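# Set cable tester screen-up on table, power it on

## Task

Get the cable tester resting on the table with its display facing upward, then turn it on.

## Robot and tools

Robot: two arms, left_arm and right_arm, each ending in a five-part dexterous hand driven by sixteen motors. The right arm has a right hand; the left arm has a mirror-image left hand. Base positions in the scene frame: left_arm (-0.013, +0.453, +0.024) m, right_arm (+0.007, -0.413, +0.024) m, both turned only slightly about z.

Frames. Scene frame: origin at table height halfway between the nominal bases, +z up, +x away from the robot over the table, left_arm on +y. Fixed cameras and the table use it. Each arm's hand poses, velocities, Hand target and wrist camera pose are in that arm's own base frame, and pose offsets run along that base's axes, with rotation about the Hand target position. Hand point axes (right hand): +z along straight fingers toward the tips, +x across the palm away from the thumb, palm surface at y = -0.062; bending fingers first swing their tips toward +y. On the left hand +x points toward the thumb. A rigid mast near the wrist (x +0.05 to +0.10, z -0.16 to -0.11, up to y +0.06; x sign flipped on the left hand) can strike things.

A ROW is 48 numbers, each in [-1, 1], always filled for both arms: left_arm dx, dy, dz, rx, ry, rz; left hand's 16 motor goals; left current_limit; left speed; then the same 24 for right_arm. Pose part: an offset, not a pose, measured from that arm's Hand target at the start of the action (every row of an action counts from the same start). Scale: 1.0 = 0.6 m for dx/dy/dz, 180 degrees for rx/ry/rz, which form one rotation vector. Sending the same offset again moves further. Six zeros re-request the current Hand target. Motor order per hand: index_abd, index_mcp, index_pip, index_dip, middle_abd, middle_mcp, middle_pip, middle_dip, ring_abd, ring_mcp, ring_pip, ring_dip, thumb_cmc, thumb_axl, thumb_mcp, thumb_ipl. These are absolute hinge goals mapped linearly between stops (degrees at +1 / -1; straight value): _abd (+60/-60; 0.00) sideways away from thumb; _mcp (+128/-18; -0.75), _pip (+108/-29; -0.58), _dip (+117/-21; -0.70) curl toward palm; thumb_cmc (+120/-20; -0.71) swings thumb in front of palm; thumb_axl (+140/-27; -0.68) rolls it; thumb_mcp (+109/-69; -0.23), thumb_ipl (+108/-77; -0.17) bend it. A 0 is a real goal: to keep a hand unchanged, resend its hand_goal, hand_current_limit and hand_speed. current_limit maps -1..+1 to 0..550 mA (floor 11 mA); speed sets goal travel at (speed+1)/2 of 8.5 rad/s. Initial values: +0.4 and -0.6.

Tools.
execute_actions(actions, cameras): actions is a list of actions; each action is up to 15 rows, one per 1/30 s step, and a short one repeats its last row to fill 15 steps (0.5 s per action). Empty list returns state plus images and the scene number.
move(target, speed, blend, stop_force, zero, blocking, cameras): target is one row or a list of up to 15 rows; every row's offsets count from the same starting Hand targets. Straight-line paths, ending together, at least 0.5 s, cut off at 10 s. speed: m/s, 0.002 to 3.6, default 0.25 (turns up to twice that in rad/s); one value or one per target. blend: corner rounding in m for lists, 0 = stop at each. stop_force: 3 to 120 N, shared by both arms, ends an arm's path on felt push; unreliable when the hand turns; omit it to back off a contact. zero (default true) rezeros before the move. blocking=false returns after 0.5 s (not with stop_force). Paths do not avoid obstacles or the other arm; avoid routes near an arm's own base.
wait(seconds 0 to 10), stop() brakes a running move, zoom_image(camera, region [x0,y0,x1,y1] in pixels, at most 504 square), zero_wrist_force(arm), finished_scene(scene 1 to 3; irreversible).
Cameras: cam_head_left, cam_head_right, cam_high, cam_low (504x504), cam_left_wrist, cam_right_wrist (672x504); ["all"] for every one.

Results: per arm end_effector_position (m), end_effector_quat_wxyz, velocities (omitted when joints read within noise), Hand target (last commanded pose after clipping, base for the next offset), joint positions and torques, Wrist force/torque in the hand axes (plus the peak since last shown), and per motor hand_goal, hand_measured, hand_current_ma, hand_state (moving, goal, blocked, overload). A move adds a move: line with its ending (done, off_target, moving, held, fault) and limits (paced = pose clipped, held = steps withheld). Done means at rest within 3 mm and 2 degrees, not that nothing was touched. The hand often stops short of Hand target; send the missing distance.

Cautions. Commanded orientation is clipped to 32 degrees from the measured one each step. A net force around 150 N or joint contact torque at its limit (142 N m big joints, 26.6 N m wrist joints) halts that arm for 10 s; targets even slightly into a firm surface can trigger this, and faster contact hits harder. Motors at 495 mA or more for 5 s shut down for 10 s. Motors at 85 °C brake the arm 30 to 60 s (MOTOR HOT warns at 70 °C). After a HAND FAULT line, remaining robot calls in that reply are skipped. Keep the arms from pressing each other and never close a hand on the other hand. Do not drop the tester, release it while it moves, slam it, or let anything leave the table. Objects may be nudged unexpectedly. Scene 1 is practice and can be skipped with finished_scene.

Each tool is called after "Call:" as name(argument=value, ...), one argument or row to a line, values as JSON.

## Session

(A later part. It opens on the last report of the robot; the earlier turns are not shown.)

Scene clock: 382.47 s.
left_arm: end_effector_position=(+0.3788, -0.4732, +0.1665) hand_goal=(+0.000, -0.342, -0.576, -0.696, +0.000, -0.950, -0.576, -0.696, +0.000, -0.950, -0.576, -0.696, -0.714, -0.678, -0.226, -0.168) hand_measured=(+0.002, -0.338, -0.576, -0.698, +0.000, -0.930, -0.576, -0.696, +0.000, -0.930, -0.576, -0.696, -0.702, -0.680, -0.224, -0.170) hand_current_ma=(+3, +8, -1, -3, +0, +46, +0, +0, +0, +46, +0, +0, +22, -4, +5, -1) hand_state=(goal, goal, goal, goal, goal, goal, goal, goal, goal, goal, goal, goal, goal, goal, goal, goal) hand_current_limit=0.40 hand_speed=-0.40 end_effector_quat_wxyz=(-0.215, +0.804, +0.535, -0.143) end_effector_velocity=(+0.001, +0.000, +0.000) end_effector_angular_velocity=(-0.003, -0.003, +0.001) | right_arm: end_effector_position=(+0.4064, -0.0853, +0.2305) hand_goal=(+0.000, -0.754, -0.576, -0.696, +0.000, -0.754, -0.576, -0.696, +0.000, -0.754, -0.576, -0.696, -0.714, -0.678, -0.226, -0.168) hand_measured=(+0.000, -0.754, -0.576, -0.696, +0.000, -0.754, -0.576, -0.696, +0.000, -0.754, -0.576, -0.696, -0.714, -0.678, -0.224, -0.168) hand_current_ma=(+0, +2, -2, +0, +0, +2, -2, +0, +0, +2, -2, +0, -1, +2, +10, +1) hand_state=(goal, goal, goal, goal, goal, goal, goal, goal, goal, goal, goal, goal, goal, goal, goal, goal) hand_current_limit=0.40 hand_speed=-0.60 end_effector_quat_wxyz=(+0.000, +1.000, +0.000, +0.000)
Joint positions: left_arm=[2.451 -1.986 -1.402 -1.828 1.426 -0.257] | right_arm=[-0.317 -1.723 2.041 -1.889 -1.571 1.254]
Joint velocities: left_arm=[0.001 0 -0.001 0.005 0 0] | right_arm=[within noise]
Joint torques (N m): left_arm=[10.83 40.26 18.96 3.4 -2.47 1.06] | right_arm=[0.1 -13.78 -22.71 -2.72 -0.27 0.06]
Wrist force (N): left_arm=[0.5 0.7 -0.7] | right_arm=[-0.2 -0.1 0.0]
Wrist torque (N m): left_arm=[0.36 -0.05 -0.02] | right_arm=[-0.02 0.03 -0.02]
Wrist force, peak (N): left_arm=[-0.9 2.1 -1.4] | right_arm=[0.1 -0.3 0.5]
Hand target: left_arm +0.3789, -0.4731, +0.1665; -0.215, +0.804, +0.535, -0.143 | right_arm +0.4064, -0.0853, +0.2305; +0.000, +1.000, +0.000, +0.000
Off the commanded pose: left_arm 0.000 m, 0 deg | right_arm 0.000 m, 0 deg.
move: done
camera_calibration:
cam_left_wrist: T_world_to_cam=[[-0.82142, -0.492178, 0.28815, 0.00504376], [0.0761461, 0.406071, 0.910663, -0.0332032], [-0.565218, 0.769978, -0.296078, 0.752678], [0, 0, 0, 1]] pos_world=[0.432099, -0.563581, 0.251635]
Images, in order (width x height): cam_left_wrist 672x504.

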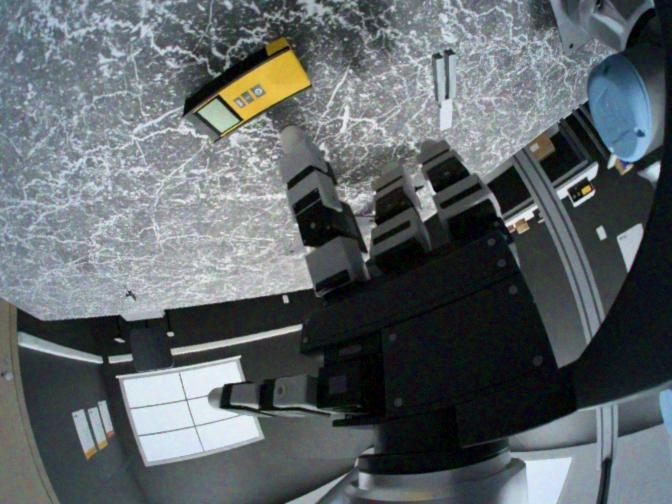

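Call:
move(
  target=[0.0245,0.018,-0.0667,0,0,0, 0,-0.342,-0.576,-0.696,0,-0.95,-0.576,-0.696,0,-0.95,-0.576,-0.696,-0.714,-0.678,-0.226,-0.168,0.4,-0.4, 0,0,0,0,0,0, 0,-0.754,-0.576,-0.696,0,-0.754,-0.576,-0.696,0,-0.754,-0.576,-0.696,-0.714,-0.678,-0.226,-0.168,0.4,-0.6],
  speed=0.15,
  cameras=["cam_left_wrist"],
)

Call:
zoom_image(
  camera="cam_left_wrist",
  region=[190, 20, 340, 170],
)

Scene clock: 395.13 s.
left_arm: end_effector_position=(+0.3937, -0.4622, +0.1265) hand_goal=(+0.000, -0.342, -0.576, -0.696, +0.000, -0.950, -0.576, -0.696, +0.000, -0.950, -0.576, -0.696, -0.714, -0.678, -0.226, -0.168) hand_measured=(+0.002, -0.338, -0.576, -0.698, +0.000, -0.932, -0.576, -0.696, +0.000, -0.932, -0.576, -0.696, -0.704, -0.680, -0.224, -0.170) hand_current_ma=(+3, +7, -1, -3, +0, +42, +0, +0, +0, +42, +0, +0, +21, -4, +5, -1) hand_state=(goal, goal, goal, goal, goal, goal, goal, goal, goal, goal, goal, goal, goal, goal, goal, goal) hand_current_limit=0.40 hand_speed=-0.40 end_effector_quat_wxyz=(-0.215, +0.804, +0.535, -0.143) | right_arm: end_effector_position=(+0.4064, -0.0853, +0.2305) hand_goal=(+0.000, -0.754, -0.576, -0.696, +0.000, -0.754, -0.576, -0.696, +0.000, -0.754, -0.576, -0.696, -0.714, -0.678, -0.226, -0.168) hand_measured=(+0.000, -0.754, -0.576, -0.696, +0.000, -0.754, -0.576, -0.696, +0.000, -0.754, -0.576, -0.696, -0.714, -0.678, -0.224, -0.168) hand_current_ma=(+0, +2, -2, +0, +0, +2, -2, +0, +0, +2, -2, +0, -1, +2, +10, +1) hand_state=(goal, goal, goal, goal, goal, goal, goal, goal, goal, goal, goal, goal, goal, goal, goal, goal) hand_current_limit=0.40 hand_speed=-0.60 end_effector_quat_wxyz=(+0.000, +1.000, +0.000, +0.000)
Joint positions: left_arm=[2.479 -2.016 -1.464 -1.74 1.44 -0.233] | right_arm=[-0.317 -1.723 2.041 -1.889 -1.571 1.254]
Joint torques (N m): left_arm=[-13.55 47.8 26.77 0.38 -2.45 -2.34] | right_arm=[0.54 -13.24 -22.36 -2.56 -0.26 0.27]
Wrist force (N): left_arm=[0.7 -0.1 -0.8] | right_arm=[-0.3 0.1 -0.2]
Wrist torque (N m): left_arm=[0.31 -0.07 0.08] | right_arm=[0.04 0.05 -0.03]
Wrist force, peak (N): left_arm=[-0.1 -0.3 -1.7] | right_arm=[-0.4 -0.3 0.1]
Hand target: left_arm +0.3936, -0.4623, +0.1265; -0.215, +0.804, +0.535, -0.143 | right_arm +0.4064, -0.0853, +0.2305; +0.000, +1.000, +0.000, +0.000
Off the commanded pose: left_arm 0.000 m, 0 deg | right_arm 0.000 m, 0 deg.
move: done
camera_calibration:
cam_left_wrist: T_world_to_cam=[[-0.82131, -0.492409, 0.288066, 0.0340967], [0.0759824, 0.406034, 0.910694, -0.00229888], [-0.565399, 0.76985, -0.296066, 0.740928], [0, 0, 0, 1]] pos_world=[0.447099, -0.552681, 0.211635]
Images, in order (width x height): cam_left_wrist 672x504.

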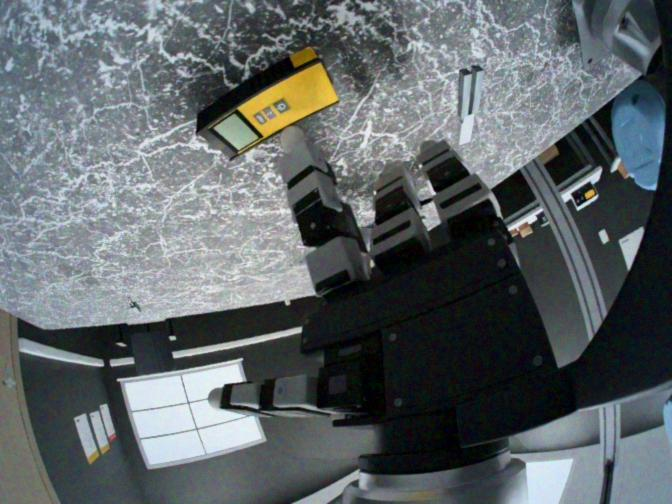

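Scaled by 3.360 from the camera's 672x504 image, which has a finer 960x720 frame.

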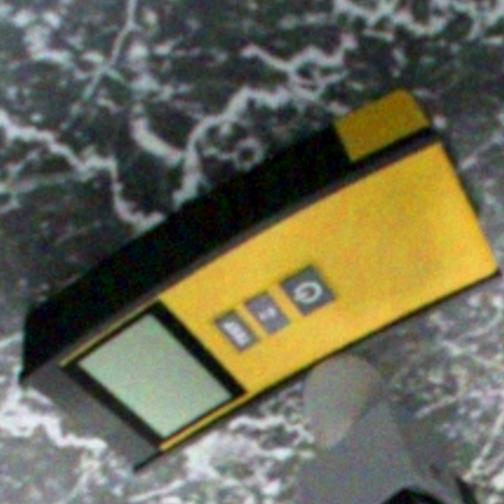

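Call:
move(
  target=[
    [-0.0005,-0.0005,-0.0367,0,0,0, 0,-0.342,-0.576,-0.696,0,-0.95,-0.576,-0.696,0,-0.95,-0.576,-0.696,-0.714,-0.678,-0.226,-0.168,0.4,-0.4, 0,0,0,0,0,0, 0,-0.754,-0.576,-0.696,0,-0.754,-0.576,-0.696,0,-0.754,-0.576,-0.696,-0.714,-0.678,-0.226,-0.168,0.4,-0.6],
    [-0.0005,-0.0005,-0.075,0,0,0, 0,-0.342,-0.576,-0.696,0,-0.95,-0.576,-0.696,0,-0.95,-0.576,-0.696,-0.714,-0.678,-0.226,-0.168,0.4,-0.4, 0,0,0,0,0,0, 0,-0.754,-0.576,-0.696,0,-0.754,-0.576,-0.696,0,-0.754,-0.576,-0.696,-0.714,-0.678,-0.226,-0.168,0.4,-0.6],
  ],
  speed=[0.08,0.02],
  blend=[0.003,0],
  stop_force=6,
)

Call:
move(
  target=[0.0333,0,0.1,0,0,0, 0,-0.342,-0.576,-0.696,0,-0.95,-0.576,-0.696,0,-0.95,-0.576,-0.696,-0.714,-0.678,-0.226,-0.168,0.4,-0.4, 0,0,0,0,0,0, 0,-0.754,-0.576,-0.696,0,-0.754,-0.576,-0.696,0,-0.754,-0.576,-0.696,-0.714,-0.678,-0.226,-0.168,0.4,-0.6],
  speed=0.15,
  cameras=["cam_left_wrist"],
)

Call:
zoom_image(
  camera="cam_left_wrist",
  region=[200, 90, 300, 170],
)

Scene clock: 411.57 s.
left_arm: end_effector_position=(+0.3933, -0.4626, +0.0928) hand_goal=(+0.000, -0.342, -0.576, -0.696, +0.000, -0.950, -0.576, -0.696, +0.000, -0.950, -0.576, -0.696, -0.714, -0.678, -0.226, -0.168) hand_measured=(+0.002, -0.338, -0.576, -0.698, +0.000, -0.932, -0.576, -0.696, +0.000, -0.932, -0.576, -0.696, -0.704, -0.680, -0.224, -0.170) hand_current_ma=(+2, +6, +0, -1, +0, +41, +0, +0, +0, +42, +0, +0, +21, -4, +5, -1) hand_state=(goal, goal, goal, goal, goal, goal, goal, goal, goal, goal, goal, goal, goal, goal, goal, goal) hand_current_limit=0.40 hand_speed=-0.40 end_effector_quat_wxyz=(-0.215, +0.804, +0.535, -0.143) | right_arm: end_effector_position=(+0.4064, -0.0853, +0.2305) hand_goal=(+0.000, -0.754, -0.576, -0.696, +0.000, -0.754, -0.576, -0.696, +0.000, -0.754, -0.576, -0.696, -0.714, -0.678, -0.226, -0.168) hand_measured=(+0.000, -0.754, -0.576, -0.696, +0.000, -0.754, -0.576, -0.696, +0.000, -0.754, -0.576, -0.696, -0.714, -0.678, -0.224, -0.168) hand_current_ma=(+0, +2, -2, +0, +0, +2, -2, +0, +0, +2, -2, +0, -1, +2, +10, +1) hand_state=(goal, goal, goal, goal, goal, goal, goal, goal, goal, goal, goal, goal, goal, goal, goal, goal) hand_current_limit=0.40 hand_speed=-0.60 end_effector_quat_wxyz=(+0.000, +1.000, +0.000, +0.000)
Joint positions: left_arm=[2.478 -2.045 -1.512 -1.662 1.439 -0.233] | right_arm=[-0.317 -1.723 2.041 -1.889 -1.571 1.254]
Joint torques (N m): left_arm=[-10.26 47.57 27.72 3.57 -2.58 -1.74] | right_arm=[0.24 -14.18 -22.23 -2.87 -0.24 0.16]
Wrist force (N): left_arm=[0.0 -2.0 -4.8] | right_arm=[0.1 0.0 -0.2]
Wrist torque (N m): left_arm=[0.62 0.04 0.10] | right_arm=[0.03 0.00 0.01]
Wrist force, peak (N): left_arm=[0.2 -12.2 -17.8] | right_arm=[-0.5 -0.3 0.1]
Hand target: left_arm +0.3933, -0.4626, +0.0928; -0.215, +0.804, +0.535, -0.143 (not the last commanded pose) | right_arm +0.4064, -0.0853, +0.2305; +0.000, +1.000, +0.000, +0.000
Off the commanded pose: left_arm 0.011 m, 0 deg | right_arm 0.000 m, 0 deg.
move: contact (left_arm); path passed 1 of 2 targets

Scene clock: 412.47 s.
left_arm: end_effector_position=(+0.4134, -0.4625, +0.1528) hand_goal=(+0.000, -0.342, -0.576, -0.696, +0.000, -0.950, -0.576, -0.696, +0.000, -0.950, -0.576, -0.696, -0.714, -0.678, -0.226, -0.168) hand_measured=(+0.002, -0.340, -0.576, -0.698, +0.000, -0.932, -0.576, -0.696, +0.000, -0.932, -0.576, -0.696, -0.704, -0.680, -0.224, -0.168) hand_current_ma=(+2, +3, +0, -1, +0, +41, +0, +0, +0, +41, +0, +0, +21, -4, +5, -1) hand_state=(goal, goal, goal, goal, goal, goal, goal, goal, goal, goal, goal, goal, goal, goal, goal, goal) hand_current_limit=0.40 hand_speed=-0.40 end_effector_quat_wxyz=(-0.215, +0.804, +0.535, -0.143) | right_arm: end_effector_position=(+0.4064, -0.0853, +0.2305) hand_goal=(+0.000, -0.754, -0.576, -0.696, +0.000, -0.754, -0.576, -0.696, +0.000, -0.754, -0.576, -0.696, -0.714, -0.678, -0.226, -0.168) hand_measured=(+0.000, -0.754, -0.576, -0.696, +0.000, -0.754, -0.576, -0.696, +0.000, -0.754, -0.576, -0.696, -0.714, -0.678, -0.224, -0.168) hand_current_ma=(+0, +2, -2, +0, +0, +2, -2, +0, +0, +2, -2, +0, -1, +2, +10, +1) hand_state=(goal, goal, goal, goal, goal, goal, goal, goal, goal, goal, goal, goal, goal, goal, goal, goal) hand_current_limit=0.40 hand_speed=-0.60 end_effector_quat_wxyz=(+0.000, +1.000, +0.000, +0.000)
Joint positions: left_arm=[2.497 -2.028 -1.375 -1.818 1.448 -0.217] | right_arm=[-0.317 -1.723 2.041 -1.889 -1.571 1.254]
Joint torques (N m): left_arm=[-13.02 32.49 30.13 -0.19 -2.24 -2.56] | right_arm=[0.67 -14.27 -22.5 -2.89 -0.37 0.11]
Wrist force (N): left_arm=[0.1 0.7 -0.8] | right_arm=[0.0 -0.3 0.1]
Wrist torque (N m): left_arm=[0.43 0.01 -0.01] | right_arm=[-0.04 -0.01 0.00]
Wrist force, peak (N): left_arm=[0.1 -2.1 -4.1] | right_arm=[-0.1 -0.4 0.4]
Hand target: left_arm +0.4133, -0.4626, +0.1528; -0.215, +0.804, +0.535, -0.143 | right_arm +0.4064, -0.0853, +0.2305; +0.000, +1.000, +0.000, +0.000
Off the commanded pose: left_arm 0.000 m, 0 deg | right_arm 0.000 m, 0 deg.
move: done
camera_calibration:
cam_left_wrist: T_world_to_cam=[[-0.821397, -0.49235, 0.287919, 0.0425797], [0.075788, 0.406111, 0.910676, -0.0274799], [-0.565298, 0.769848, -0.296264, 0.760027], [0, 0, 0, 1]] pos_world=[0.4667, -0.552981, 0.237935]
Images, in order (width x height): cam_left_wrist 672x504.

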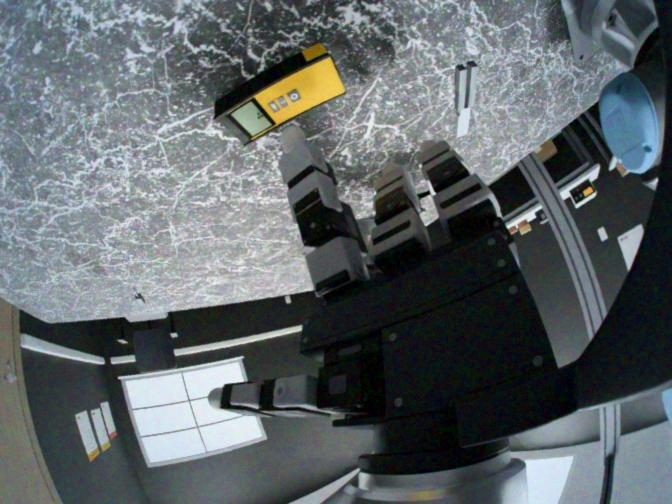

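Scaled by 5.040 from the camera's 672x504 image, which has a finer 960x720 frame.

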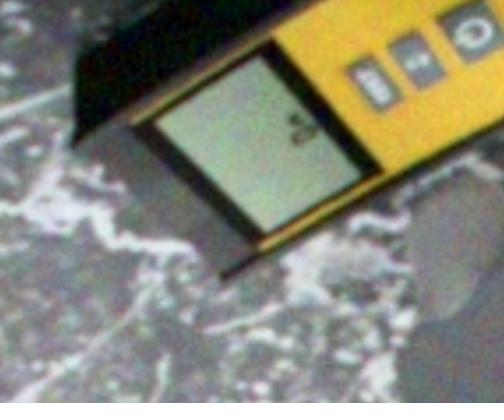

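The display shows "On" and the tester is lying screen up.

Call:
finished_scene(
  scene=3,
)

The scene is finished: the task was done.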